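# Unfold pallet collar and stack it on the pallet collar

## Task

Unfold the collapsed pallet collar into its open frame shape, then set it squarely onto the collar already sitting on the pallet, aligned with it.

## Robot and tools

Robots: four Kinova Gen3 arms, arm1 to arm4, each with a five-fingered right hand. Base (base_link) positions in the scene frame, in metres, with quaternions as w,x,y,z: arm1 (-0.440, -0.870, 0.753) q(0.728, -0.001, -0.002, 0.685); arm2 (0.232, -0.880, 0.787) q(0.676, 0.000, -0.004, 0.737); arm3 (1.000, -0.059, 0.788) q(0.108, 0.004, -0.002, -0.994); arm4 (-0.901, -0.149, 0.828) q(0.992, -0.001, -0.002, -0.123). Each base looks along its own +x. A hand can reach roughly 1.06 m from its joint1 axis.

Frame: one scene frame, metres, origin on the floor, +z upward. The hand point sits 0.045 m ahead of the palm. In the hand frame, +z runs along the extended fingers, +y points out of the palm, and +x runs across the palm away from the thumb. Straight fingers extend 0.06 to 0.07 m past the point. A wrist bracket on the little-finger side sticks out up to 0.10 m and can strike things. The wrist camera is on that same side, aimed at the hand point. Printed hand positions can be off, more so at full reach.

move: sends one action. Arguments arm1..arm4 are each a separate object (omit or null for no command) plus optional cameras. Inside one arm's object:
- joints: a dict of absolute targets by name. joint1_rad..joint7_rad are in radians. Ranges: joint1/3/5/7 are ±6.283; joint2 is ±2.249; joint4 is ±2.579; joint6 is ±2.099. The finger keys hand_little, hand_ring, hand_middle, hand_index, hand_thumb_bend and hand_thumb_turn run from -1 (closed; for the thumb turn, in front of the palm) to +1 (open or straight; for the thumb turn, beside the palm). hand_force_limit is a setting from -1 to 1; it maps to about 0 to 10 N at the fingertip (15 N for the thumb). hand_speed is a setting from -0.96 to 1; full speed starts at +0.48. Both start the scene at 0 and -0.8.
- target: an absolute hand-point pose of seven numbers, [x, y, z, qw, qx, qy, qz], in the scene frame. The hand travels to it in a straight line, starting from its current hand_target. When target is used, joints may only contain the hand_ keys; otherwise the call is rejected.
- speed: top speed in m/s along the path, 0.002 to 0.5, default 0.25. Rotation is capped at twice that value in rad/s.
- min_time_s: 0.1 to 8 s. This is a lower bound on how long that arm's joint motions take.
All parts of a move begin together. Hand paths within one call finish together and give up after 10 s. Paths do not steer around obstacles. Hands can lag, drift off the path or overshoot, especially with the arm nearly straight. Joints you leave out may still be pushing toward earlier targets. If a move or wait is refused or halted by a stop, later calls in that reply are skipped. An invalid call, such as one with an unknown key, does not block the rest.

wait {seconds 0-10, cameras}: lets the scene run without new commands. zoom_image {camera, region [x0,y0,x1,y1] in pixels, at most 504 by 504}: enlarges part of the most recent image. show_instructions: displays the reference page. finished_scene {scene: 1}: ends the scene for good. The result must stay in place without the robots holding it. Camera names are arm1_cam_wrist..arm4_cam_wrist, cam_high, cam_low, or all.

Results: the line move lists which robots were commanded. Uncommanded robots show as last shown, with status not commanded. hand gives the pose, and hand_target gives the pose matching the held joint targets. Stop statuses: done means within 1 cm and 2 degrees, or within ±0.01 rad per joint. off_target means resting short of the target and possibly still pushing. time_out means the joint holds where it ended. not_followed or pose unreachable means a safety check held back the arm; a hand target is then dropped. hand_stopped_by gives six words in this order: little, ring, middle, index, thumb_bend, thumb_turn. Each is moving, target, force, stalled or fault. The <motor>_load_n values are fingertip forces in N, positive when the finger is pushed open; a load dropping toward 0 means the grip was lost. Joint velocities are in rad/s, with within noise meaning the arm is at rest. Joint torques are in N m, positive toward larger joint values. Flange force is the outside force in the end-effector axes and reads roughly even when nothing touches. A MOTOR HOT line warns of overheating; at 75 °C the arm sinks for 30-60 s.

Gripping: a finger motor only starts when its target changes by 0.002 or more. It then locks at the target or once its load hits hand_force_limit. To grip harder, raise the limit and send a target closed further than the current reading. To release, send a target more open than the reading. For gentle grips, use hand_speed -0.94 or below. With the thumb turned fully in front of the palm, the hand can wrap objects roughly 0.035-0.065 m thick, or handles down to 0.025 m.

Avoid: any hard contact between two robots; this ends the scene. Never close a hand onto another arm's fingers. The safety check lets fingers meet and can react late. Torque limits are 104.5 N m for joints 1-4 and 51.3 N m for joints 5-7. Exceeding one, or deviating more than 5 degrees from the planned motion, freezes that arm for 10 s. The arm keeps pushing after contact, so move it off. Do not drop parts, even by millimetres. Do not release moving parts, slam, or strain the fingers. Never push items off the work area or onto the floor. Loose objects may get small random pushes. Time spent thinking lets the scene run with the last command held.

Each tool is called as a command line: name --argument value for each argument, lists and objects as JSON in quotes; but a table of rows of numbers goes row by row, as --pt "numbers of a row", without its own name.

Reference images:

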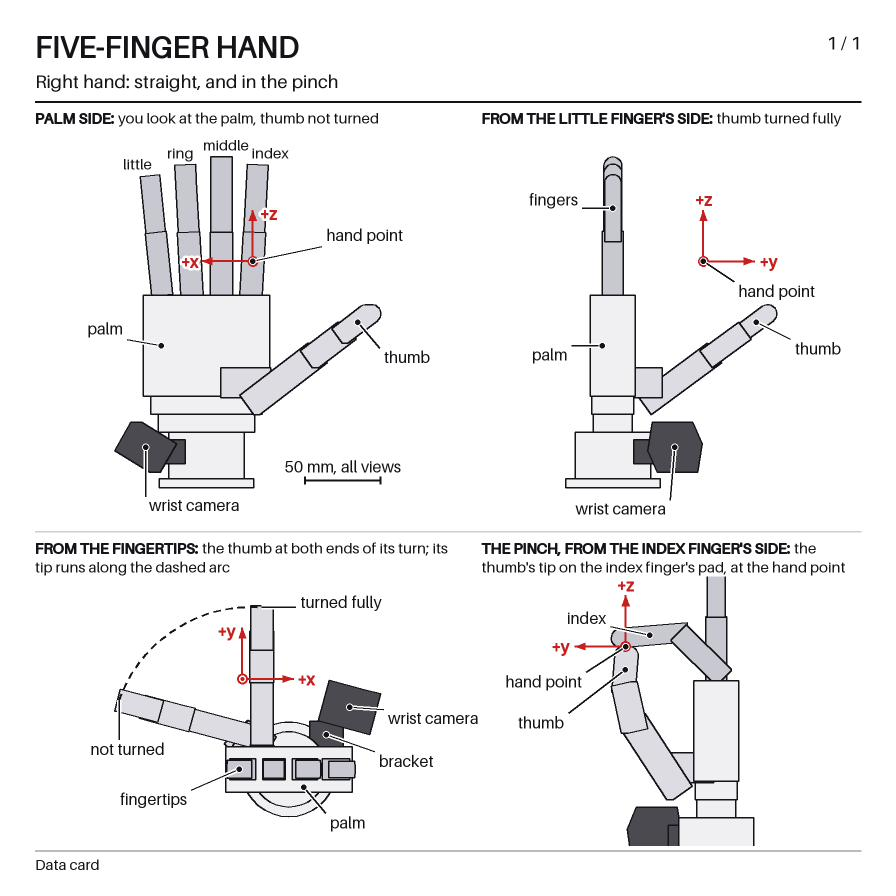

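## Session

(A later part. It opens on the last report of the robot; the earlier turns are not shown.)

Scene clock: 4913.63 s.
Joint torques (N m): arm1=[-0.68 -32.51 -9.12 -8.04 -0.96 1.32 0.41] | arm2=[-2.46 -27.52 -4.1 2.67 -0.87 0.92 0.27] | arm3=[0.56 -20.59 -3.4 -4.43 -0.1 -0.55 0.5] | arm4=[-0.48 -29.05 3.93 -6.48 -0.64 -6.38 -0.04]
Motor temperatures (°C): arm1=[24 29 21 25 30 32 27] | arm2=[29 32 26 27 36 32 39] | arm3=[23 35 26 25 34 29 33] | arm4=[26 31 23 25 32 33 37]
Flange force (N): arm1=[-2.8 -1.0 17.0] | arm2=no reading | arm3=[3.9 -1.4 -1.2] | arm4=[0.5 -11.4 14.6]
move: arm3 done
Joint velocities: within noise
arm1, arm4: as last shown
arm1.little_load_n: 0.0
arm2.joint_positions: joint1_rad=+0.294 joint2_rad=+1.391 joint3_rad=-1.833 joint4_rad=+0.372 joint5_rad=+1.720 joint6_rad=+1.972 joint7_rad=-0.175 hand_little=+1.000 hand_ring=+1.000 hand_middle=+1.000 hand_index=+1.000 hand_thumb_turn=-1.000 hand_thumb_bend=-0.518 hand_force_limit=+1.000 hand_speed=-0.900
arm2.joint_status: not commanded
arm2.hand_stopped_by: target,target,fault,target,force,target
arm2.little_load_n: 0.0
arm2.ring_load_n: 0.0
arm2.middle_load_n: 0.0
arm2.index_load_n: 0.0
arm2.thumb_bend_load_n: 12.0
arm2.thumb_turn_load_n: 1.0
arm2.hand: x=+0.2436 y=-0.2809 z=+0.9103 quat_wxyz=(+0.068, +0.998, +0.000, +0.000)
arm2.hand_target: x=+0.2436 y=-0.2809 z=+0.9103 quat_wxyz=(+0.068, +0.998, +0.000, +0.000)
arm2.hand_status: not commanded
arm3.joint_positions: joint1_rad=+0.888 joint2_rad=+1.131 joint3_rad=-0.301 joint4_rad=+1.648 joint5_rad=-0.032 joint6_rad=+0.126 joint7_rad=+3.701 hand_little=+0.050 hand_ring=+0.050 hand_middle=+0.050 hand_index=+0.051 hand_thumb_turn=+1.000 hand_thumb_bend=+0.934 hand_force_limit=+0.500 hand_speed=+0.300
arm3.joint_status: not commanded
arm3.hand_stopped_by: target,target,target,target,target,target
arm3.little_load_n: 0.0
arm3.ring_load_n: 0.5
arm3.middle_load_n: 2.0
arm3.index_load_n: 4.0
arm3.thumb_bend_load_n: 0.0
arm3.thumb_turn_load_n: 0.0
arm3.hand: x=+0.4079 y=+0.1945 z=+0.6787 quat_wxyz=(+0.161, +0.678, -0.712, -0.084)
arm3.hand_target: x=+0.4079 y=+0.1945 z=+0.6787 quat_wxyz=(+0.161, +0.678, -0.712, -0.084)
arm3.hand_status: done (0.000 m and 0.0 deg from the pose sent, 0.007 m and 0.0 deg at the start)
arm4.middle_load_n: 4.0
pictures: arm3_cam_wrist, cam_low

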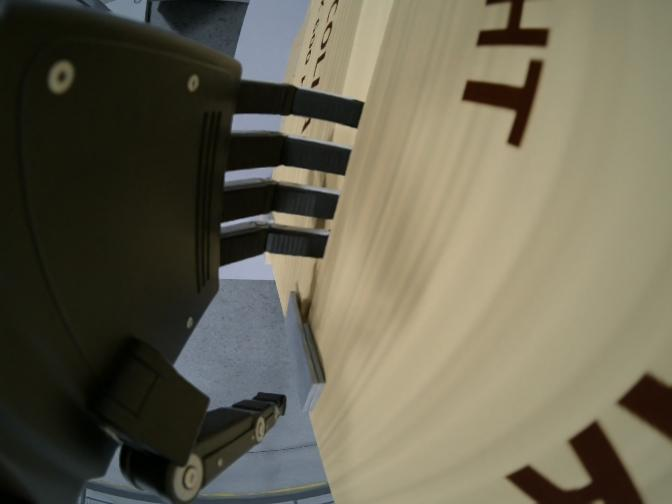

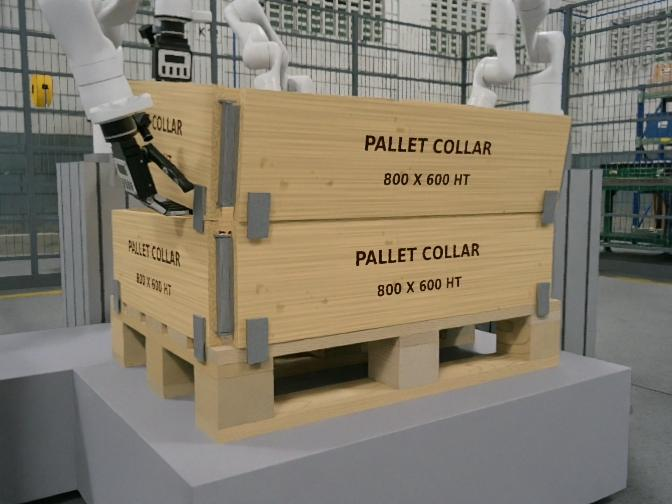

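move --arm3 '{"target": [0.4530, 0.1945, 0.6787, -0.1612, -0.6783, 0.7120, 0.0837], "speed": 0.03}' --cameras '["all"]'

Scene clock: 4918.13 s.
Joint torques (N m): arm1=[-0.45 -32.49 -8.98 -8.31 -0.9 1.36 0.46] | arm2=[-2.51 -28.74 -4.29 2.76 -0.91 0.96 0.24] | arm3=[-0.38 -17.13 -3.8 -3.42 0 -0.4 0.51] | arm4=[-0.4 -28.89 3.91 -6.6 -0.68 -6.4 -0.05]
Motor temperatures (°C): arm1=[24 30 21 25 30 32 27] | arm2=[29 32 26 27 36 32 39] | arm3=[23 35 26 25 34 29 33] | arm4=[26 31 23 25 32 33 37]
Flange force (N): arm1=[-1.8 -1.5 16.7] | arm2=no reading | arm3=[3.7 -1.6 -6.7] | arm4=[0.5 -11.4 13.9]
move: arm3 done
Joint velocities: within noise
arm1, arm4: as last shown
arm1.ring_load_n: 2.0
arm2.joint_positions: joint1_rad=+0.294 joint2_rad=+1.391 joint3_rad=-1.833 joint4_rad=+0.372 joint5_rad=+1.720 joint6_rad=+1.972 joint7_rad=-0.175 hand_little=+1.000 hand_ring=+1.000 hand_middle=+1.000 hand_index=+1.000 hand_thumb_turn=-1.000 hand_thumb_bend=-0.518 hand_force_limit=+1.000 hand_speed=-0.900
arm2.joint_status: not commanded
arm2.hand_stopped_by: target,target,fault,target,force,target
arm2.little_load_n: 0.0
arm2.ring_load_n: 0.0
arm2.middle_load_n: 0.0
arm2.index_load_n: 0.0
arm2.thumb_bend_load_n: 12.5
arm2.thumb_turn_load_n: 1.0
arm2.hand: x=+0.2436 y=-0.2809 z=+0.9103 quat_wxyz=(+0.068, +0.998, +0.000, +0.000)
arm2.hand_target: x=+0.2436 y=-0.2809 z=+0.9103 quat_wxyz=(+0.068, +0.998, +0.000, +0.000)
arm2.hand_status: not commanded
arm3.joint_positions: joint1_rad=+0.962 joint2_rad=+1.107 joint3_rad=-0.324 joint4_rad=+1.786 joint5_rad=-0.007 joint6_rad=+0.031 joint7_rad=+3.733 hand_little=+0.050 hand_ring=+0.050 hand_middle=+0.050 hand_index=+0.050 hand_thumb_turn=+1.000 hand_thumb_bend=+0.934 hand_force_limit=+0.500 hand_speed=+0.300
arm3.joint_status: not commanded
arm3.hand_stopped_by: target,target,target,target,target,target
arm3.little_load_n: 0.0
arm3.ring_load_n: 0.0
arm3.middle_load_n: 0.0
arm3.index_load_n: 0.0
arm3.thumb_bend_load_n: -0.5
arm3.thumb_turn_load_n: 0.0
arm3.hand: x=+0.4530 y=+0.1945 z=+0.6787 quat_wxyz=(+0.161, +0.678, -0.712, -0.084)
arm3.hand_target: x=+0.4530 y=+0.1945 z=+0.6787 quat_wxyz=(+0.161, +0.678, -0.712, -0.084)
arm3.hand_status: done (0.000 m and 0.0 deg from the pose sent, 0.045 m and 0.0 deg at the start)
arm4.little_load_n: 7.5
arm4.middle_load_n: 3.5
pictures: arm1_cam_wrist, arm2_cam_wrist, arm3_cam_wrist, arm4_cam_wrist, cam_high, cam_low

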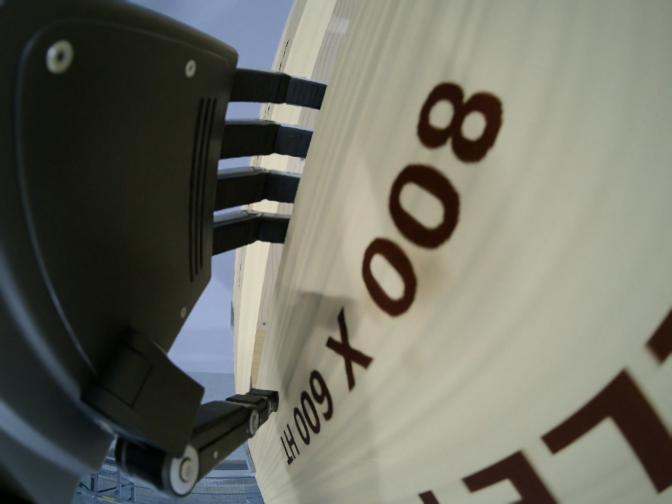

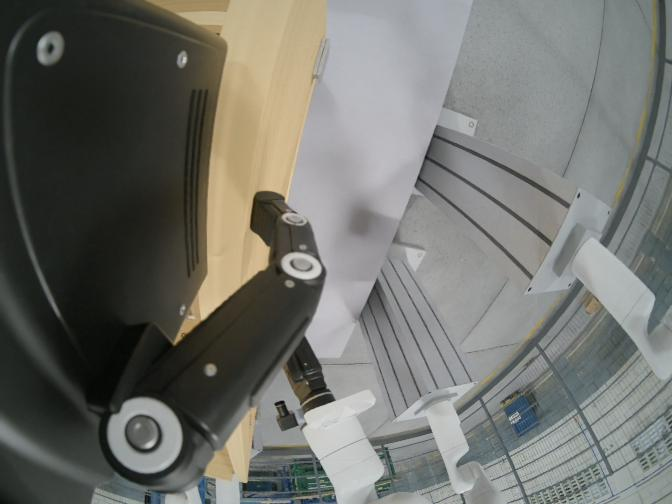

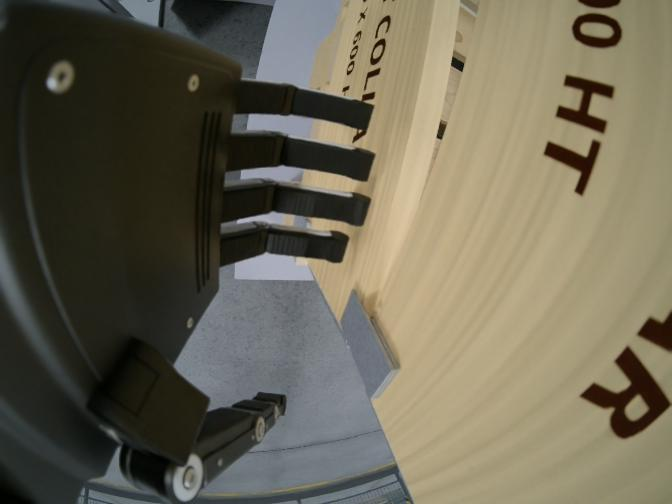

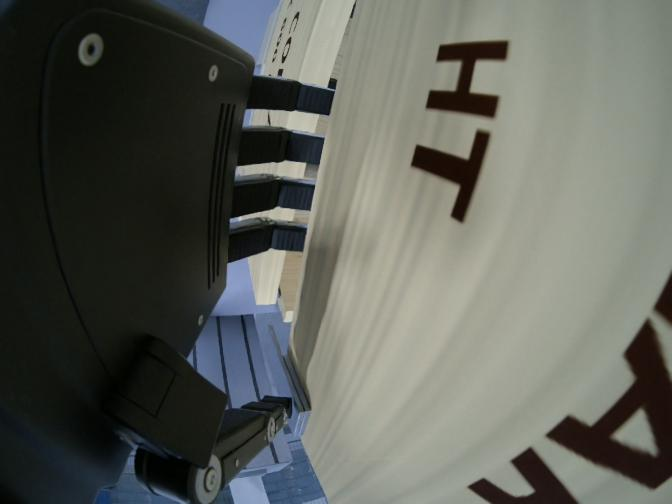

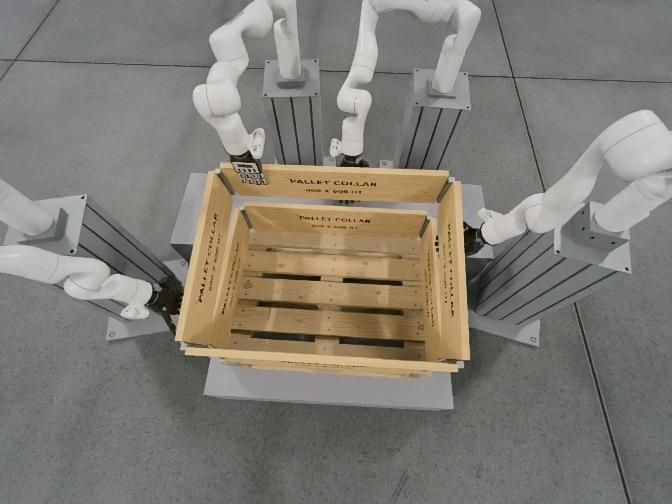

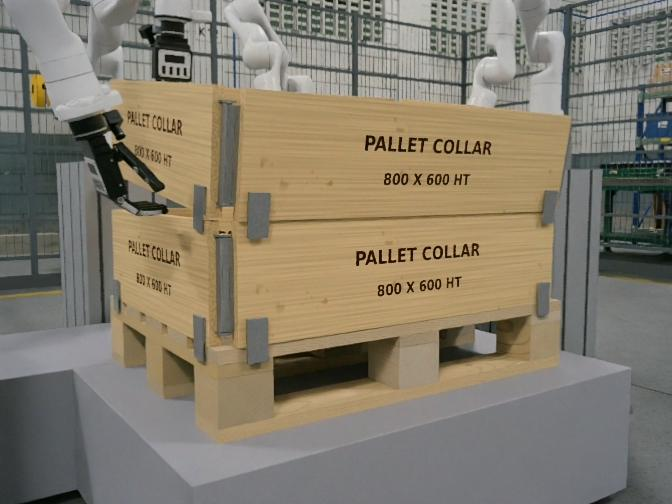

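move --arm3 '{"target": [0.55, 0.12, 0.78, -0.1228, -0.6964, 0.6964, 0.1228], "speed": 0.12, "joints": {"hand_ring": 1, "hand_little": 1}}' --cameras '[]'

move --arm3 '{"target": [0.54, -0.2, 0.78, -0.0964, -0.5472, 0.8188, 0.1443], "speed": 0.12}' --cameras '["cam_high", "cam_low", "arm3_cam_wrist"]'

Scene clock: 4958.23 s.
Joint torques (N m): arm1=[-0.49 -32.5 -8.98 -8.25 -0.93 1.37 0.42] | arm2=[-2.5 -28.62 -4.35 2.79 -0.88 0.94 0.22] | arm3=[-0.45 -12.48 -2.35 -2.34 0.08 -0.6 0.52] | arm4=[-0.42 -28.87 3.93 -6.65 -0.63 -6.4 -0.07]
Motor temperatures (°C): arm1=[24 30 21 25 30 32 27] | arm2=[29 32 26 27 36 32 39] | arm3=[23 34 26 25 34 29 33] | arm4=[26 31 23 25 32 33 37]
Flange force (N): arm1=[-2.2 -1.3 16.8] | arm2=no reading | arm3=[1.3 -0.6 -7.3] | arm4=[0.5 -11.5 13.7]
move: arm3 done
Joint velocities: within noise
arm1, arm4: as last shown
arm2.joint_positions: joint1_rad=+0.294 joint2_rad=+1.391 joint3_rad=-1.833 joint4_rad=+0.372 joint5_rad=+1.720 joint6_rad=+1.972 joint7_rad=-0.175 hand_little=+1.000 hand_ring=+1.000 hand_middle=+1.000 hand_index=+1.000 hand_thumb_turn=-1.000 hand_thumb_bend=-0.518 hand_force_limit=+1.000 hand_speed=-0.900
arm2.joint_status: not commanded
arm2.hand_stopped_by: target,target,fault,target,force,target
arm2.little_load_n: 0.0
arm2.ring_load_n: 0.0
arm2.middle_load_n: 0.0
arm2.index_load_n: 0.0
arm2.thumb_bend_load_n: 12.5
arm2.thumb_turn_load_n: 1.0
arm2.hand: x=+0.2436 y=-0.2809 z=+0.9103 quat_wxyz=(+0.068, +0.998, +0.000, +0.000)
arm2.hand_target: x=+0.2436 y=-0.2809 z=+0.9103 quat_wxyz=(+0.068, +0.998, +0.000, +0.000)
arm2.hand_status: not commanded
arm3.joint_positions: joint1_rad=+0.802 joint2_rad=+0.768 joint3_rad=-0.245 joint4_rad=+2.292 joint5_rad=-0.104 joint6_rad=-0.232 joint7_rad=+3.684 hand_little=+1.000 hand_ring=+1.000 hand_middle=+0.050 hand_index=+0.050 hand_thumb_turn=+1.000 hand_thumb_bend=+0.934 hand_force_limit=+0.500 hand_speed=+0.300
arm3.joint_status: all done
arm3.hand_stopped_by: target,target,target,target,target,target
arm3.little_load_n: 0.0
arm3.ring_load_n: 0.5
arm3.middle_load_n: 0.0
arm3.index_load_n: 0.0
arm3.thumb_bend_load_n: 0.0
arm3.thumb_turn_load_n: 0.0
arm3.hand: x=+0.5500 y=+0.1200 z=+0.7800 quat_wxyz=(+0.123, +0.696, -0.696, -0.123)
arm3.hand_target: x=+0.5500 y=+0.1200 z=+0.7800 quat_wxyz=(+0.123, +0.696, -0.696, -0.123)
arm3.hand_status: done (0.000 m and 0.0 deg from the pose sent, 0.159 m and 6.9 deg at the start)
arm4.little_load_n: 8.0
arm4.middle_load_n: 4.0

Scene clock: 4961.97 s.
Joint torques (N m): arm1=[-0.48 -32.61 -8.93 -8.26 -0.93 1.38 0.49] | arm2=[-2.49 -28.59 -4.26 2.69 -0.96 0.87 0.21] | arm3=[-0.56 -14.13 -0.35 -3.38 0.17 -0.4 0.52] | arm4=[-0.39 -28.91 3.96 -6.66 -0.62 -6.43 -0.05]
Motor temperatures (°C): arm1=[24 30 21 25 30 32 27] | arm2=[29 32 26 27 36 32 39] | arm3=[23 34 26 25 34 29 33] | arm4=[26 31 23 25 32 33 37]
Flange force (N): arm1=[-2.2 -1.2 16.9] | arm2=no reading | arm3=[-9.4 -3.9 -1.9] | arm4=[0.6 -11.5 13.8]
move: arm3 done
Joint velocities: within noise
arm1, arm4: as last shown
arm2.joint_positions: joint1_rad=+0.294 joint2_rad=+1.391 joint3_rad=-1.833 joint4_rad=+0.372 joint5_rad=+1.720 joint6_rad=+1.972 joint7_rad=-0.175 hand_little=+1.000 hand_ring=+1.000 hand_middle=+1.000 hand_index=+1.000 hand_thumb_turn=-1.000 hand_thumb_bend=-0.518 hand_force_limit=+1.000 hand_speed=-0.900
arm2.joint_status: not commanded
arm2.hand_stopped_by: target,target,fault,target,force,target
arm2.little_load_n: 0.0
arm2.ring_load_n: 0.0
arm2.middle_load_n: 0.0
arm2.index_load_n: 0.0
arm2.thumb_bend_load_n: 12.5
arm2.thumb_turn_load_n: 1.0
arm2.hand: x=+0.2436 y=-0.2809 z=+0.9103 quat_wxyz=(+0.068, +0.998, +0.000, +0.000)
arm2.hand_target: x=+0.2436 y=-0.2809 z=+0.9103 quat_wxyz=(+0.068, +0.998, +0.000, +0.000)
arm2.hand_status: not commanded
arm3.joint_positions: joint1_rad=-0.515 joint2_rad=+0.804 joint3_rad=+0.042 joint4_rad=+2.050 joint5_rad=-1.956 joint6_rad=-0.310 joint7_rad=+4.042 hand_little=+1.000 hand_ring=+1.000 hand_middle=+0.050 hand_index=+0.050 hand_thumb_turn=+1.000 hand_thumb_bend=+0.934 hand_force_limit=+0.500 hand_speed=+0.300
arm3.joint_status: not commanded
arm3.hand_stopped_by: target,target,target,target,target,target
arm3.little_load_n: 0.0
arm3.ring_load_n: 0.0
arm3.middle_load_n: 0.0
arm3.index_load_n: 0.0
arm3.thumb_bend_load_n: 0.0
arm3.thumb_turn_load_n: 0.0
arm3.hand: x=+0.5400 y=-0.2000 z=+0.7800 quat_wxyz=(+0.096, +0.547, -0.819, -0.144)
arm3.hand_target: x=+0.5400 y=-0.2000 z=+0.7800 quat_wxyz=(+0.096, +0.547, -0.819, -0.144)
arm3.hand_status: done (0.000 m and 0.0 deg from the pose sent, 0.320 m and 22.5 deg at the start)
pictures: arm3_cam_wrist, cam_high, cam_low

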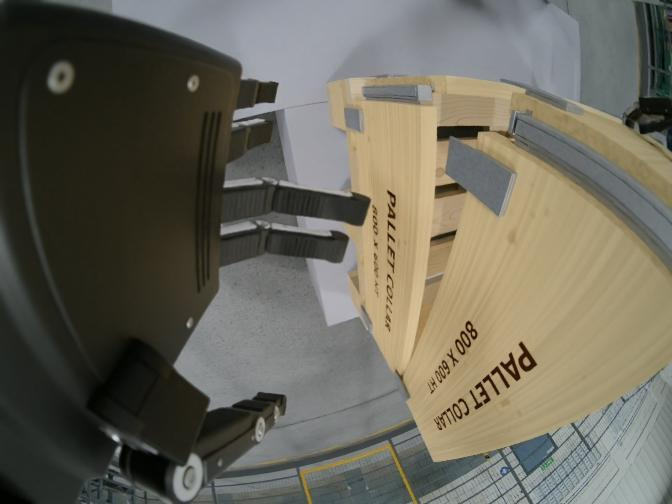

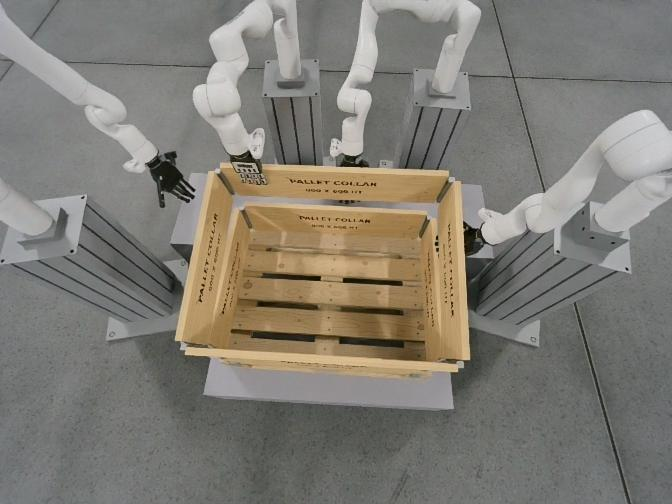

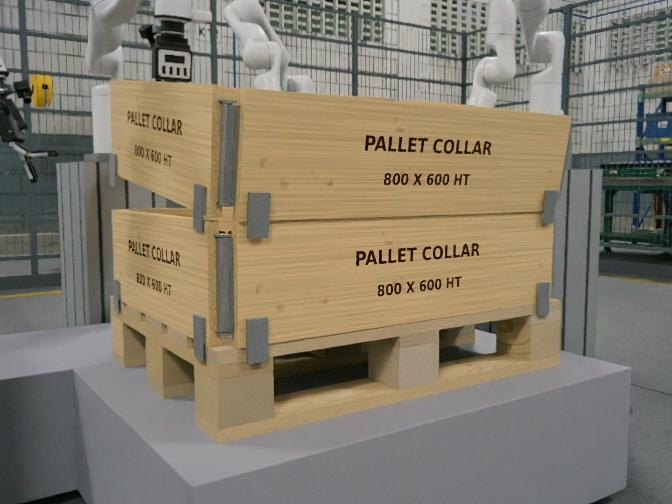

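zoom_image --camera "arm3_cam_wrist" --region '[330, 60, 600, 230]'

zoom_image --camera "cam_low" --region '[100, 70, 240, 240]'

Scaled by 1.867 from the camera's image (finer frame: 960x720).

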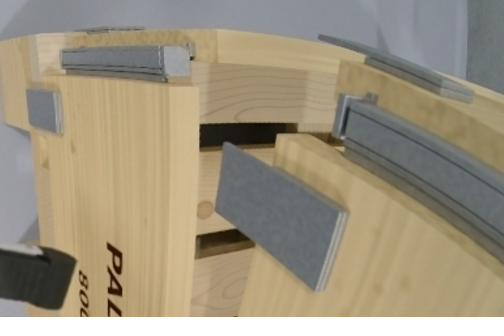

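Scaled by 2.965.

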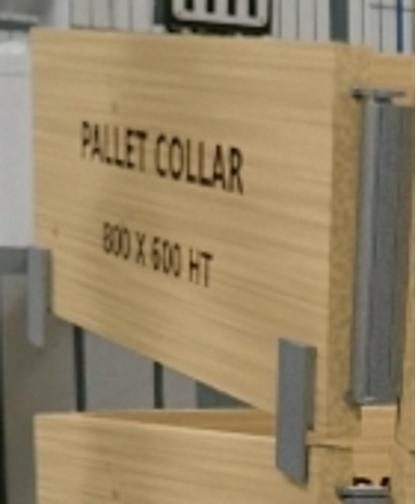

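move --arm3 '{"target": [0.47, -0.32, 0.76, -0.0664, -0.3769, 0.9099, 0.1604], "speed": 0.1}' --cameras '["arm3_cam_wrist", "cam_high", "cam_low"]'

zoom_image --camera "arm3_cam_wrist" --region '[200, 60, 560, 330]'

Scene clock: 5007.60 s.
Joint torques (N m): arm1=[-0.35 -32.39 -8.95 -8.22 -0.93 1.34 0.41] | arm2=[-2.5 -28.66 -4.33 2.78 -0.9 0.98 0.27] | arm3=[-0.64 -20.12 -1.58 -6.24 0.57 -0.27 0.51] | arm4=[-0.38 -28.9 3.94 -6.55 -0.62 -6.41 -0.06]
Motor temperatures (°C): arm1=[24 30 21 25 30 32 27] | arm2=[29 32 26 27 36 32 39] | arm3=[23 33 26 25 34 29 33] | arm4=[26 31 23 25 32 33 37]
Flange force (N): arm1=[-1.9 -1.1 16.7] | arm2=no reading | arm3=[-9.0 1.1 -3.7] | arm4=[0.7 -11.3 13.9]
move: arm3 done
Joint velocities: within noise
arm1, arm4: as last shown
arm2.joint_positions: joint1_rad=+0.294 joint2_rad=+1.391 joint3_rad=-1.833 joint4_rad=+0.372 joint5_rad=+1.720 joint6_rad=+1.972 joint7_rad=-0.175 hand_little=+1.000 hand_ring=+1.000 hand_middle=+1.000 hand_index=+1.000 hand_thumb_turn=-1.000 hand_thumb_bend=-0.518 hand_force_limit=+1.000 hand_speed=-0.900
arm2.joint_status: not commanded
arm2.hand_stopped_by: target,target,fault,target,force,target
arm2.little_load_n: 0.0
arm2.ring_load_n: 0.0
arm2.middle_load_n: 0.0
arm2.index_load_n: 0.0
arm2.thumb_bend_load_n: 12.5
arm2.thumb_turn_load_n: 1.0
arm2.hand: x=+0.2436 y=-0.2809 z=+0.9103 quat_wxyz=(+0.068, +0.998, +0.000, +0.000)
arm2.hand_target: x=+0.2436 y=-0.2809 z=+0.9103 quat_wxyz=(+0.068, +0.998, +0.000, +0.000)
arm2.hand_status: not commanded
arm3.joint_positions: joint1_rad=-0.480 joint2_rad=+1.087 joint3_rad=-0.186 joint4_rad=+1.289 joint5_rad=-2.451 joint6_rad=-0.897 joint7_rad=+4.240 hand_little=+1.000 hand_ring=+1.000 hand_middle=+0.050 hand_index=+0.050 hand_thumb_turn=+1.000 hand_thumb_bend=+0.934 hand_force_limit=+0.500 hand_speed=+0.300
arm3.joint_status: not commanded
arm3.hand_stopped_by: target,target,target,target,target,target
arm3.little_load_n: 0.0
arm3.ring_load_n: 0.0
arm3.middle_load_n: 0.0
arm3.index_load_n: 0.0
arm3.thumb_bend_load_n: 0.0
arm3.thumb_turn_load_n: 0.0
arm3.hand: x=+0.4700 y=-0.3200 z=+0.7600 quat_wxyz=(+0.066, +0.377, -0.910, -0.160)
arm3.hand_target: x=+0.4700 y=-0.3200 z=+0.7600 quat_wxyz=(+0.066, +0.377, -0.910, -0.160)
arm3.hand_status: done (0.000 m and 0.0 deg from the pose sent, 0.140 m and 22.5 deg at the start)
arm4.index_load_n: 1.0

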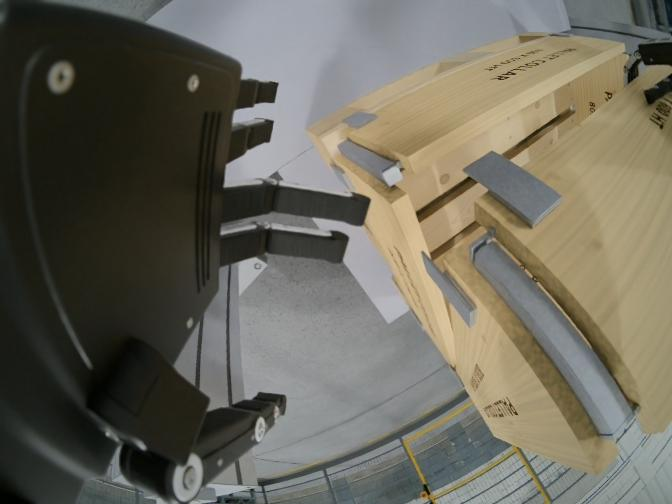

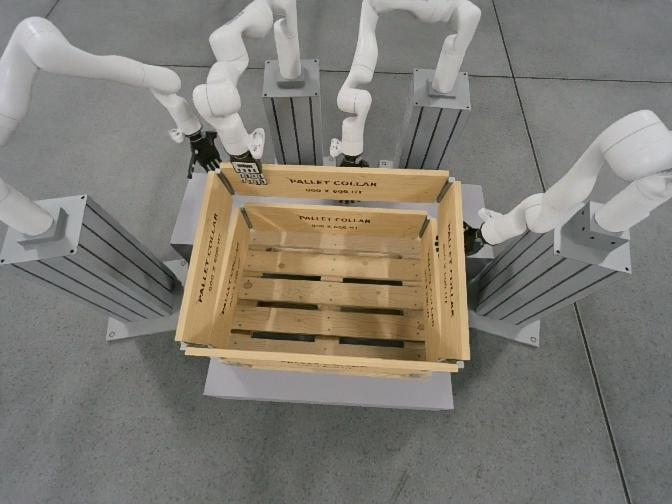

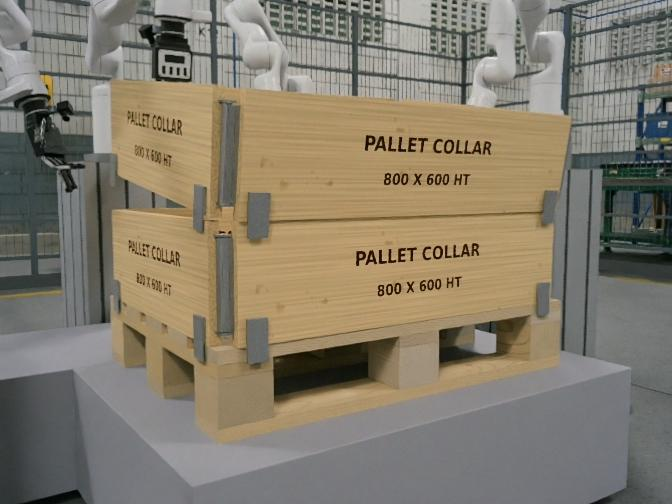

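Scaled by 1.400 from the camera's image (finer frame: 960x720).

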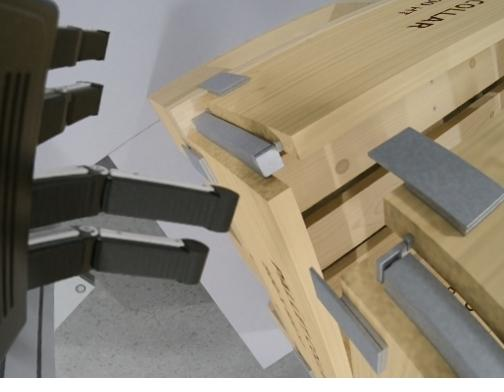

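move --arm3 '{"target": [0.436, -0.284, 0.75, -0.0664, -0.3769, 0.9099, 0.1604], "speed": 0.06}' --cameras '["arm3_cam_wrist"]'

zoom_image --camera "arm3_cam_wrist" --region '[200, 120, 500, 345]'

Scene clock: 5020.67 s.
Joint torques (N m): arm1=[-0.31 -32.55 -8.98 -8.28 -0.94 1.32 0.45] | arm2=[-2.43 -28.6 -4.25 2.69 -0.87 0.93 0.22] | arm3=[-0.63 -20.33 -1.49 -6.27 0.55 -0.2 0.53] | arm4=[-0.38 -28.91 3.9 -6.64 -0.66 -6.44 -0.04]
Motor temperatures (°C): arm1=[24 30 21 25 30 32 27] | arm2=[29 32 26 27 36 32 39] | arm3=[23 33 26 25 34 29 33] | arm4=[26 31 23 25 32 33 37]
Flange force (N): arm1=[-1.8 -1.2 17.0] | arm2=no reading | arm3=[-9.2 0.4 -4.1] | arm4=[0.6 -11.3 13.8]
move: arm3 done
Joint velocities: within noise
arm1, arm4: as last shown
arm2.joint_positions: joint1_rad=+0.294 joint2_rad=+1.391 joint3_rad=-1.833 joint4_rad=+0.372 joint5_rad=+1.720 joint6_rad=+1.972 joint7_rad=-0.175 hand_little=+1.000 hand_ring=+1.000 hand_middle=+1.000 hand_index=+1.000 hand_thumb_turn=-1.000 hand_thumb_bend=-0.518 hand_force_limit=+1.000 hand_speed=-0.900
arm2.joint_status: not commanded
arm2.hand_stopped_by: target,target,fault,target,force,target
arm2.little_load_n: 0.0
arm2.ring_load_n: 0.0
arm2.middle_load_n: 0.0
arm2.index_load_n: 0.0
arm2.thumb_bend_load_n: 12.5
arm2.thumb_turn_load_n: 1.0
arm2.hand: x=+0.2436 y=-0.2809 z=+0.9103 quat_wxyz=(+0.068, +0.998, +0.000, +0.000)
arm2.hand_target: x=+0.2436 y=-0.2809 z=+0.9103 quat_wxyz=(+0.068, +0.998, +0.000, +0.000)
arm2.hand_status: not commanded
arm3.joint_positions: joint1_rad=-0.400 joint2_rad=+1.108 joint3_rad=-0.179 joint4_rad=+1.275 joint5_rad=-2.435 joint6_rad=-0.862 joint7_rad=+4.307 hand_little=+1.000 hand_ring=+1.000 hand_middle=+0.050 hand_index=+0.050 hand_thumb_turn=+1.000 hand_thumb_bend=+0.934 hand_force_limit=+0.500 hand_speed=+0.300
arm3.joint_status: not commanded
arm3.hand_stopped_by: target,target,target,target,target,target
arm3.little_load_n: 0.0
arm3.ring_load_n: 0.0
arm3.middle_load_n: 0.0
arm3.index_load_n: 0.0
arm3.thumb_bend_load_n: -0.5
arm3.thumb_turn_load_n: 0.0
arm3.hand: x=+0.4360 y=-0.2840 z=+0.7500 quat_wxyz=(+0.066, +0.377, -0.910, -0.160)
arm3.hand_target: x=+0.4360 y=-0.2840 z=+0.7500 quat_wxyz=(+0.066, +0.377, -0.910, -0.160)
arm3.hand_status: done (0.000 m and 0.0 deg from the pose sent, 0.051 m and 0.0 deg at the start)
arm4.middle_load_n: 3.5
arm4.index_load_n: 0.5

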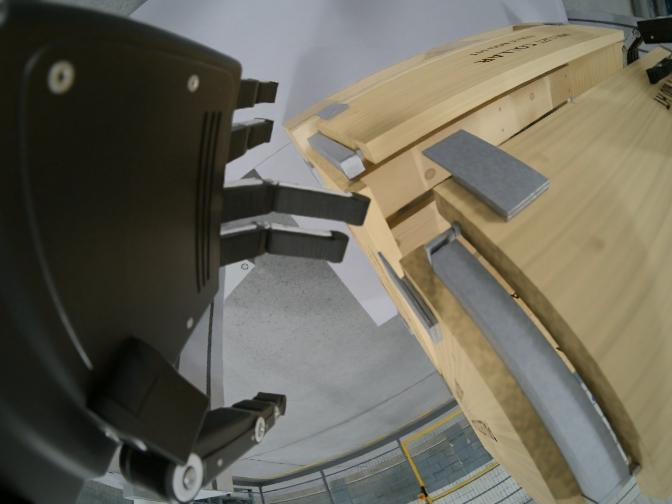

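Scaled by 1.680 from the camera's image (finer frame: 960x720).

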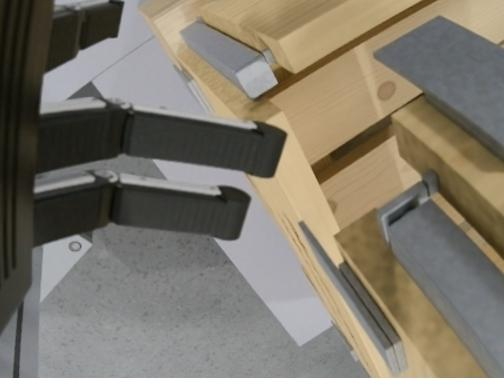

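move --arm3 '{"target": [0.419, -0.2665, 0.749, -0.0664, -0.3769, 0.9099, 0.1604], "speed": 0.03}' --cameras '["arm3_cam_wrist", "cam_low"]'

zoom_image --camera "arm3_cam_wrist" --region '[200, 120, 500, 345]'

Scene clock: 5036.17 s.
Joint torques (N m): arm1=[-0.36 -32.46 -9.06 -8.2 -0.95 1.39 0.37] | arm2=[-2.51 -28.64 -4.29 2.77 -0.9 0.94 0.25] | arm3=[-0.66 -20.43 -1.5 -6.37 0.57 -0.2 0.53] | arm4=[-0.43 -28.96 3.9 -6.67 -0.63 -6.4 -0.04]
Motor temperatures (°C): arm1=[24 31 21 25 30 32 27] | arm2=[29 32 26 27 36 32 39] | arm3=[23 33 26 25 34 29 33] | arm4=[26 31 23 25 32 32 37]
Flange force (N): arm1=[-2.2 -0.9 16.9] | arm2=no reading | arm3=[-9.5 0.0 -4.2] | arm4=[0.5 -11.6 13.9]
move: arm3 done
Joint velocities: within noise
arm1.joint_positions: joint1_rad=+0.883 joint2_rad=+1.139 joint3_rad=-0.608 joint4_rad=+1.186 joint5_rad=-2.605 joint6_rad=-0.723 joint7_rad=+0.347 hand_little=+0.080 hand_ring=+0.080 hand_middle=+0.081 hand_index=+0.081 hand_thumb_turn=+1.000 hand_thumb_bend=+1.000 hand_force_limit=+0.500 hand_speed=+0.300
arm1.joint_status: not commanded
arm1.hand_stopped_by: target,target,target,target,target,target
arm1.little_load_n: 0.0
arm1.ring_load_n: 2.0
arm1.middle_load_n: 4.0
arm1.index_load_n: 7.0
arm1.thumb_bend_load_n: 0.0
arm1.thumb_turn_load_n: 0.0
arm1.hand: x=-0.0160 y=-0.2531 z=+0.7521 quat_wxyz=(+0.000, +0.000, -0.989, -0.150)
arm1.hand_target: x=-0.0160 y=-0.2531 z=+0.7521 quat_wxyz=(+0.000, +0.000, -0.989, -0.150)
arm1.hand_status: not commanded
arm2.joint_positions: joint1_rad=+0.294 joint2_rad=+1.391 joint3_rad=-1.833 joint4_rad=+0.372 joint5_rad=+1.720 joint6_rad=+1.972 joint7_rad=-0.175 hand_little=+1.000 hand_ring=+1.000 hand_middle=+1.000 hand_index=+1.000 hand_thumb_turn=-1.000 hand_thumb_bend=-0.518 hand_force_limit=+1.000 hand_speed=-0.900
arm2.joint_status: not commanded
arm2.hand_stopped_by: target,target,fault,target,force,target
arm2.little_load_n: 0.0
arm2.ring_load_n: 0.0
arm2.middle_load_n: 0.0
arm2.index_load_n: 0.0
arm2.thumb_bend_load_n: 12.5
arm2.thumb_turn_load_n: 1.0
arm2.hand: x=+0.2436 y=-0.2809 z=+0.9103 quat_wxyz=(+0.068, +0.998, +0.000, +0.000)
arm2.hand_target: x=+0.2436 y=-0.2809 z=+0.9103 quat_wxyz=(+0.068, +0.998, +0.000, +0.000)
arm2.hand_status: not commanded
arm3.joint_positions: joint1_rad=-0.360 joint2_rad=+1.115 joint3_rad=-0.180 joint4_rad=+1.261 joint5_rad=-2.431 joint6_rad=-0.855 joint7_rad=+4.347 hand_little=+1.000 hand_ring=+1.000 hand_middle=+0.050 hand_index=+0.050 hand_thumb_turn=+1.000 hand_thumb_bend=+0.934 hand_force_limit=+0.500 hand_speed=+0.300
arm3.joint_status: not commanded
arm3.hand_stopped_by: target,target,target,target,target,target
arm3.little_load_n: 0.0
arm3.ring_load_n: 0.0
arm3.middle_load_n: 0.0
arm3.index_load_n: 0.0
arm3.thumb_bend_load_n: 0.0
arm3.thumb_turn_load_n: 0.0
arm3.hand: x=+0.4190 y=-0.2665 z=+0.7490 quat_wxyz=(+0.066, +0.377, -0.910, -0.160)
arm3.hand_target: x=+0.4190 y=-0.2665 z=+0.7490 quat_wxyz=(+0.066, +0.377, -0.910, -0.160)
arm3.hand_status: done (0.000 m and 0.0 deg from the pose sent, 0.024 m and 0.0 deg at the start)
arm4.joint_positions: joint1_rad=-0.729 joint2_rad=+1.093 joint3_rad=+0.160 joint4_rad=+2.129 joint5_rad=-0.319 joint6_rad=-0.445 joint7_rad=-3.266 hand_little=+0.081 hand_ring=+0.081 hand_middle=+0.081 hand_index=+0.080 hand_thumb_turn=+1.000 hand_thumb_bend=+1.000 hand_force_limit=+0.500 hand_speed=+0.300
arm4.joint_status: not commanded
arm4.hand_stopped_by: target,target,target,target,target,target
arm4.little_load_n: 8.0
arm4.ring_load_n: 6.5
arm4.middle_load_n: 4.0
arm4.index_load_n: 0.5
arm4.thumb_bend_load_n: 0.0
arm4.thumb_turn_load_n: 0.0
arm4.hand: x=-0.3743 y=-0.1119 z=+0.7379 quat_wxyz=(-0.193, -0.691, -0.688, -0.113)
arm4.hand_target: x=-0.3743 y=-0.1119 z=+0.7379 quat_wxyz=(-0.193, -0.691, -0.688, -0.113)
arm4.hand_status: not commanded

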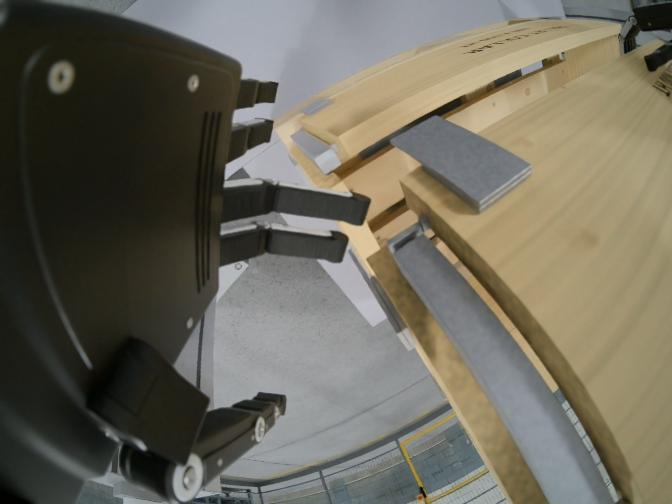

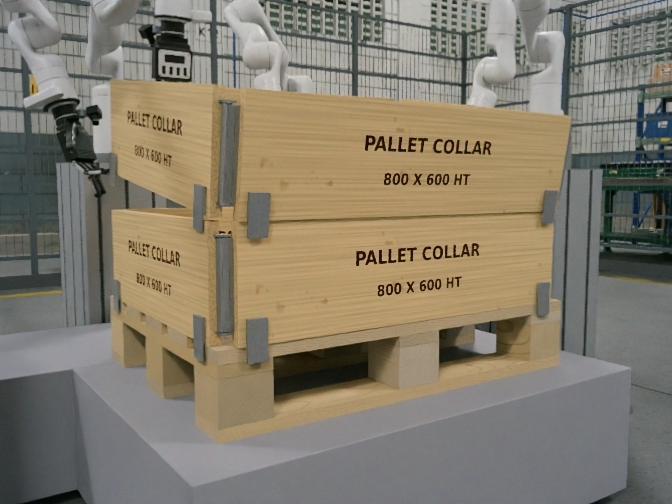

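Scaled by 1.680 from the camera's image (finer frame: 960x720).

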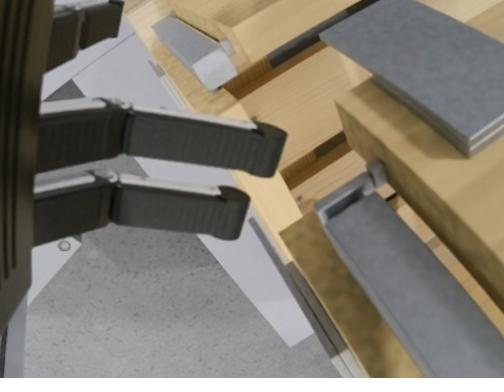

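move --arm3 '{"target": [0.46, -0.285, 0.749, -0.0664, -0.3769, 0.9099, 0.1604], "speed": 0.06, "joints": {"hand_index": 1, "hand_ring": 0.05}}' --cameras '[]'

move --arm3 '{"target": [0.4421, -0.2586, 0.749, -0.0664, -0.3769, 0.9099, 0.1604], "speed": 0.05}' --cameras '["arm3_cam_wrist", "cam_high"]'

zoom_image --camera "arm3_cam_wrist" --region '[200, 80, 500, 305]'

Scene clock: 5080.47 s.
Joint torques (N m): arm1=[-0.53 -32.51 -8.93 -8.24 -0.92 1.4 0.46] | arm2=[-2.55 -28.64 -4.22 2.77 -0.91 0.9 0.21] | arm3=[-0.63 -19.73 -1.44 -5.92 0.53 -0.27 0.52] | arm4=[-0.44 -28.93 3.95 -6.64 -0.62 -6.42 -0.04]
Motor temperatures (°C): arm1=[24 31 21 25 30 32 27] | arm2=[29 32 26 27 36 32 39] | arm3=[23 32 26 25 34 29 33] | arm4=[26 30 23 25 32 32 37]
Flange force (N): arm1=[-2.2 -1.2 16.7] | arm2=no reading | arm3=[-8.8 0.7 -4.0] | arm4=[0.5 -11.5 13.9]
move: arm3 done
Joint velocities: within noise
arm1, arm4: as last shown
arm1.index_load_n: 6.5
arm2.joint_positions: joint1_rad=+0.294 joint2_rad=+1.391 joint3_rad=-1.833 joint4_rad=+0.372 joint5_rad=+1.720 joint6_rad=+1.972 joint7_rad=-0.175 hand_little=+1.000 hand_ring=+1.000 hand_middle=+1.000 hand_index=+1.000 hand_thumb_turn=-1.000 hand_thumb_bend=-0.518 hand_force_limit=+1.000 hand_speed=-0.900
arm2.joint_status: not commanded
arm2.hand_stopped_by: target,target,fault,target,force,target
arm2.little_load_n: 0.0
arm2.ring_load_n: 0.0
arm2.middle_load_n: -0.5
arm2.index_load_n: 0.0
arm2.thumb_bend_load_n: 12.5
arm2.thumb_turn_load_n: 1.0
arm2.hand: x=+0.2436 y=-0.2809 z=+0.9103 quat_wxyz=(+0.068, +0.998, +0.000, +0.000)
arm2.hand_target: x=+0.2436 y=-0.2809 z=+0.9103 quat_wxyz=(+0.068, +0.998, +0.000, +0.000)
arm2.hand_status: not commanded
arm3.joint_positions: joint1_rad=-0.430 joint2_rad=+1.080 joint3_rad=-0.168 joint4_rad=+1.357 joint5_rad=-2.423 joint6_rad=-0.824 joint7_rad=+4.245 hand_little=+1.000 hand_ring=+0.050 hand_middle=+0.050 hand_index=+1.000 hand_thumb_turn=+1.000 hand_thumb_bend=+0.934 hand_force_limit=+0.500 hand_speed=+0.300
arm3.joint_status: all done
arm3.hand_stopped_by: target,target,target,target,target,target
arm3.little_load_n: 0.0
arm3.ring_load_n: 0.5
arm3.middle_load_n: 0.0
arm3.index_load_n: 0.0
arm3.thumb_bend_load_n: 0.0
arm3.thumb_turn_load_n: 0.0
arm3.hand: x=+0.4600 y=-0.2850 z=+0.7490 quat_wxyz=(+0.066, +0.377, -0.910, -0.160)
arm3.hand_target: x=+0.4600 y=-0.2850 z=+0.7490 quat_wxyz=(+0.066, +0.377, -0.910, -0.160)
arm3.hand_status: done (0.000 m and 0.0 deg from the pose sent, 0.045 m and 0.0 deg at the start)
arm4.middle_load_n: 3.5

Scene clock: 5081.60 s.
Joint torques (N m): arm1=[-0.42 -32.54 -9.05 -8.26 -0.97 1.33 0.44] | arm2=[-2.54 -28.62 -4.34 2.69 -0.9 0.94 0.21] | arm3=[-0.62 -19.7 -1.43 -5.95 0.53 -0.26 0.53] | arm4=[-0.44 -28.95 3.92 -6.61 -0.66 -6.38 -0.05]
Motor temperatures (°C): arm1=[24 31 21 25 30 32 27] | arm2=[29 32 26 27 36 32 39] | arm3=[23 32 26 25 34 29 33] | arm4=[26 30 23 25 32 32 37]
Flange force (N): arm1=[-1.9 -1.3 17.0] | arm2=no reading | arm3=[-8.9 0.2 -4.1] | arm4=[0.4 -11.6 14.0]
move: arm3 done
Joint velocities: within noise
arm1, arm4: as last shown
arm2.joint_positions: joint1_rad=+0.294 joint2_rad=+1.391 joint3_rad=-1.833 joint4_rad=+0.372 joint5_rad=+1.720 joint6_rad=+1.972 joint7_rad=-0.175 hand_little=+1.000 hand_ring=+1.000 hand_middle=+1.000 hand_index=+1.000 hand_thumb_turn=-1.000 hand_thumb_bend=-0.518 hand_force_limit=+1.000 hand_speed=-0.900
arm2.joint_status: not commanded
arm2.hand_stopped_by: target,target,fault,target,force,target
arm2.little_load_n: 0.0
arm2.ring_load_n: 0.0
arm2.middle_load_n: 0.0
arm2.index_load_n: 0.0
arm2.thumb_bend_load_n: 12.0
arm2.thumb_turn_load_n: 1.0
arm2.hand: x=+0.2436 y=-0.2809 z=+0.9103 quat_wxyz=(+0.068, +0.998, +0.000, +0.000)
arm2.hand_target: x=+0.2436 y=-0.2809 z=+0.9103 quat_wxyz=(+0.068, +0.998, +0.000, +0.000)
arm2.hand_status: not commanded
arm3.joint_positions: joint1_rad=-0.376 joint2_rad=+1.076 joint3_rad=-0.164 joint4_rad=+1.367 joint5_rad=-2.412 joint6_rad=-0.800 joint7_rad=+4.286 hand_little=+1.000 hand_ring=+0.050 hand_middle=+0.050 hand_index=+1.000 hand_thumb_turn=+1.000 hand_thumb_bend=+0.934 hand_force_limit=+0.500 hand_speed=+0.300
arm3.joint_status: not commanded
arm3.hand_stopped_by: target,target,target,target,target,target
arm3.little_load_n: 0.0
arm3.ring_load_n: 0.5
arm3.middle_load_n: 0.0
arm3.index_load_n: 0.0
arm3.thumb_bend_load_n: 0.0
arm3.thumb_turn_load_n: 0.0
arm3.hand: x=+0.4421 y=-0.2586 z=+0.7490 quat_wxyz=(+0.066, +0.377, -0.910, -0.160)
arm3.hand_target: x=+0.4421 y=-0.2586 z=+0.7490 quat_wxyz=(+0.066, +0.377, -0.910, -0.160)
arm3.hand_status: done (0.000 m and 0.0 deg from the pose sent, 0.032 m and 0.0 deg at the start)
arm4.little_load_n: 7.5
arm4.middle_load_n: 4.0

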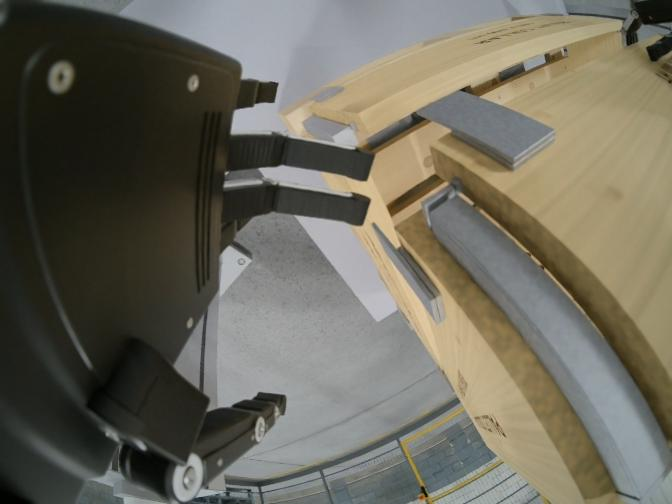

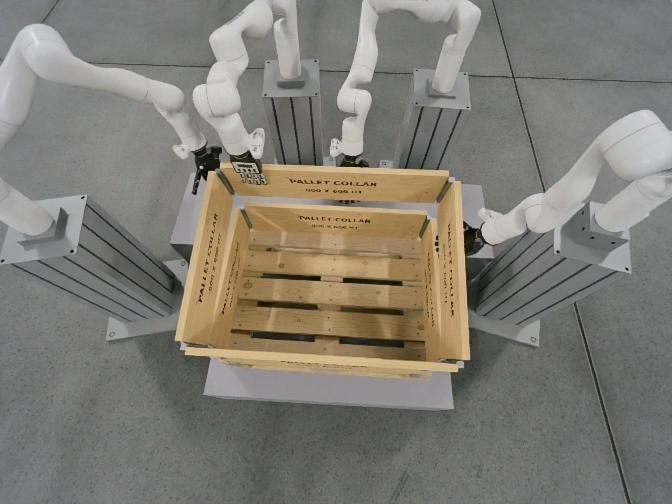

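Scaled by 1.680 from the camera's image (finer frame: 960x720).

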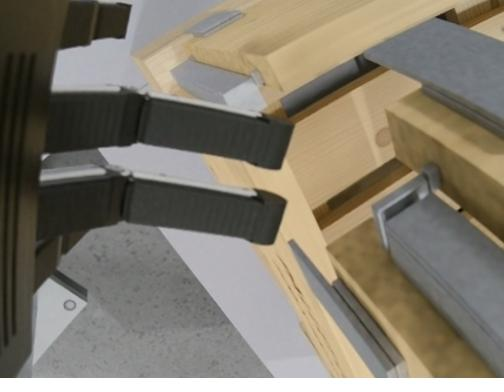

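move --arm3 '{"target": [0.427, -0.2455, 0.747, -0.0664, -0.3769, 0.9099, 0.1604], "speed": 0.02}' --cameras '["arm3_cam_wrist"]'

zoom_image --camera "arm3_cam_wrist" --region '[200, 80, 500, 305]'

Scene clock: 5104.13 s.
Joint torques (N m): arm1=[-0.39 -32.5 -9.02 -8.35 -0.94 1.32 0.46] | arm2=[-2.42 -28.53 -4.27 2.77 -0.91 0.89 0.28] | arm3=[-0.57 -19.93 -1.39 -6.07 0.52 -0.2 0.5] | arm4=[-0.37 -28.9 3.92 -6.66 -0.65 -6.43 -0.06]
Motor temperatures (°C): arm1=[24 31 21 25 30 32 27] | arm2=[29 32 26 27 36 32 39] | arm3=[23 33 26 24 34 29 33] | arm4=[26 30 23 25 32 32 37]
Flange force (N): arm1=[-1.5 -1.6 16.8] | arm2=no reading | arm3=[-8.9 -0.1 -4.2] | arm4=[0.6 -11.4 13.7]
move: arm3 done
Joint velocities: within noise
arm1, arm4: as last shown
arm2.joint_positions: joint1_rad=+0.294 joint2_rad=+1.391 joint3_rad=-1.833 joint4_rad=+0.372 joint5_rad=+1.720 joint6_rad=+1.972 joint7_rad=-0.175 hand_little=+1.000 hand_ring=+1.000 hand_middle=+1.000 hand_index=+1.000 hand_thumb_turn=-1.000 hand_thumb_bend=-0.518 hand_force_limit=+1.000 hand_speed=-0.900
arm2.joint_status: not commanded
arm2.hand_stopped_by: target,target,fault,target,force,target
arm2.little_load_n: 0.0
arm2.ring_load_n: 0.0
arm2.middle_load_n: 0.0
arm2.index_load_n: 0.0
arm2.thumb_bend_load_n: 12.0
arm2.thumb_turn_load_n: 1.0
arm2.hand: x=+0.2436 y=-0.2809 z=+0.9103 quat_wxyz=(+0.068, +0.998, +0.000, +0.000)
arm2.hand_target: x=+0.2436 y=-0.2809 z=+0.9103 quat_wxyz=(+0.068, +0.998, +0.000, +0.000)
arm2.hand_status: not commanded
arm3.joint_positions: joint1_rad=-0.342 joint2_rad=+1.087 joint3_rad=-0.165 joint4_rad=+1.346 joint5_rad=-2.410 joint6_rad=-0.798 joint7_rad=+4.323 hand_little=+1.000 hand_ring=+0.050 hand_middle=+0.050 hand_index=+1.000 hand_thumb_turn=+1.000 hand_thumb_bend=+0.934 hand_force_limit=+0.500 hand_speed=+0.300
arm3.joint_status: not commanded
arm3.hand_stopped_by: target,target,target,target,target,target
arm3.little_load_n: 0.0
arm3.ring_load_n: 0.0
arm3.middle_load_n: 0.5
arm3.index_load_n: 0.0
arm3.thumb_bend_load_n: 0.0
arm3.thumb_turn_load_n: 0.0
arm3.hand: x=+0.4270 y=-0.2455 z=+0.7470 quat_wxyz=(+0.066, +0.377, -0.910, -0.160)
arm3.hand_target: x=+0.4270 y=-0.2455 z=+0.7470 quat_wxyz=(+0.066, +0.377, -0.910, -0.160)
arm3.hand_status: done (0.000 m and 0.0 deg from the pose sent, 0.020 m and 0.0 deg at the start)
arm4.little_load_n: 8.0
arm4.middle_load_n: 3.5

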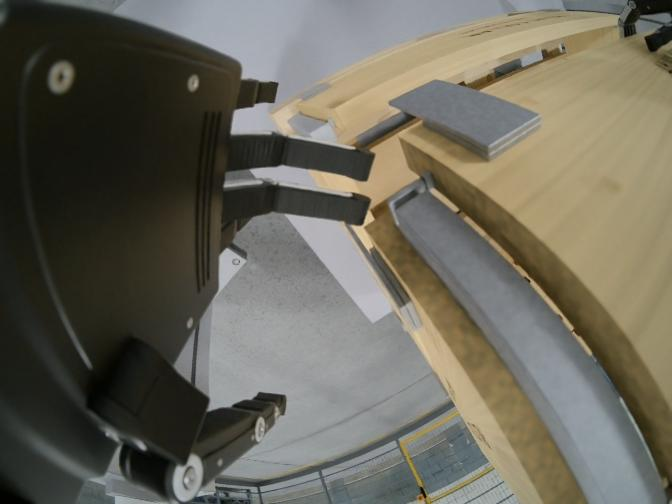

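Scaled by 1.680 from the camera's image (finer frame: 960x720).

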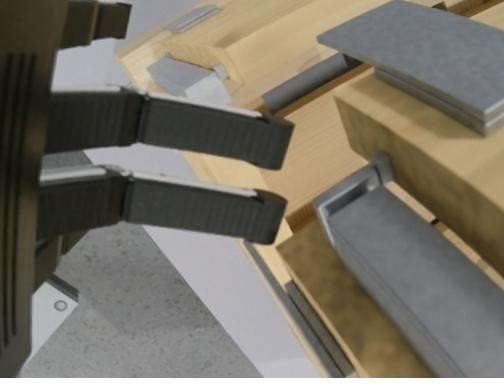

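zoom_image --camera "arm3_cam_wrist" --region '[320, 100, 460, 260]'

Scaled by 3.150 from the camera's image (finer frame: 960x720).

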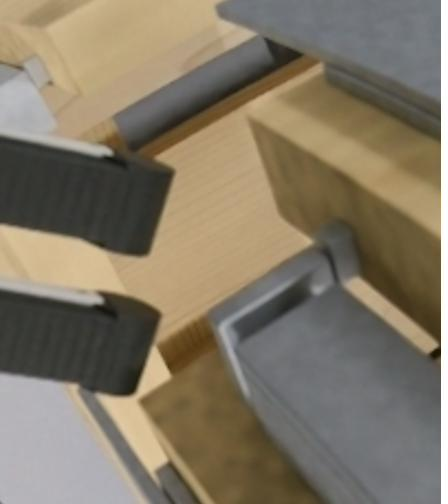

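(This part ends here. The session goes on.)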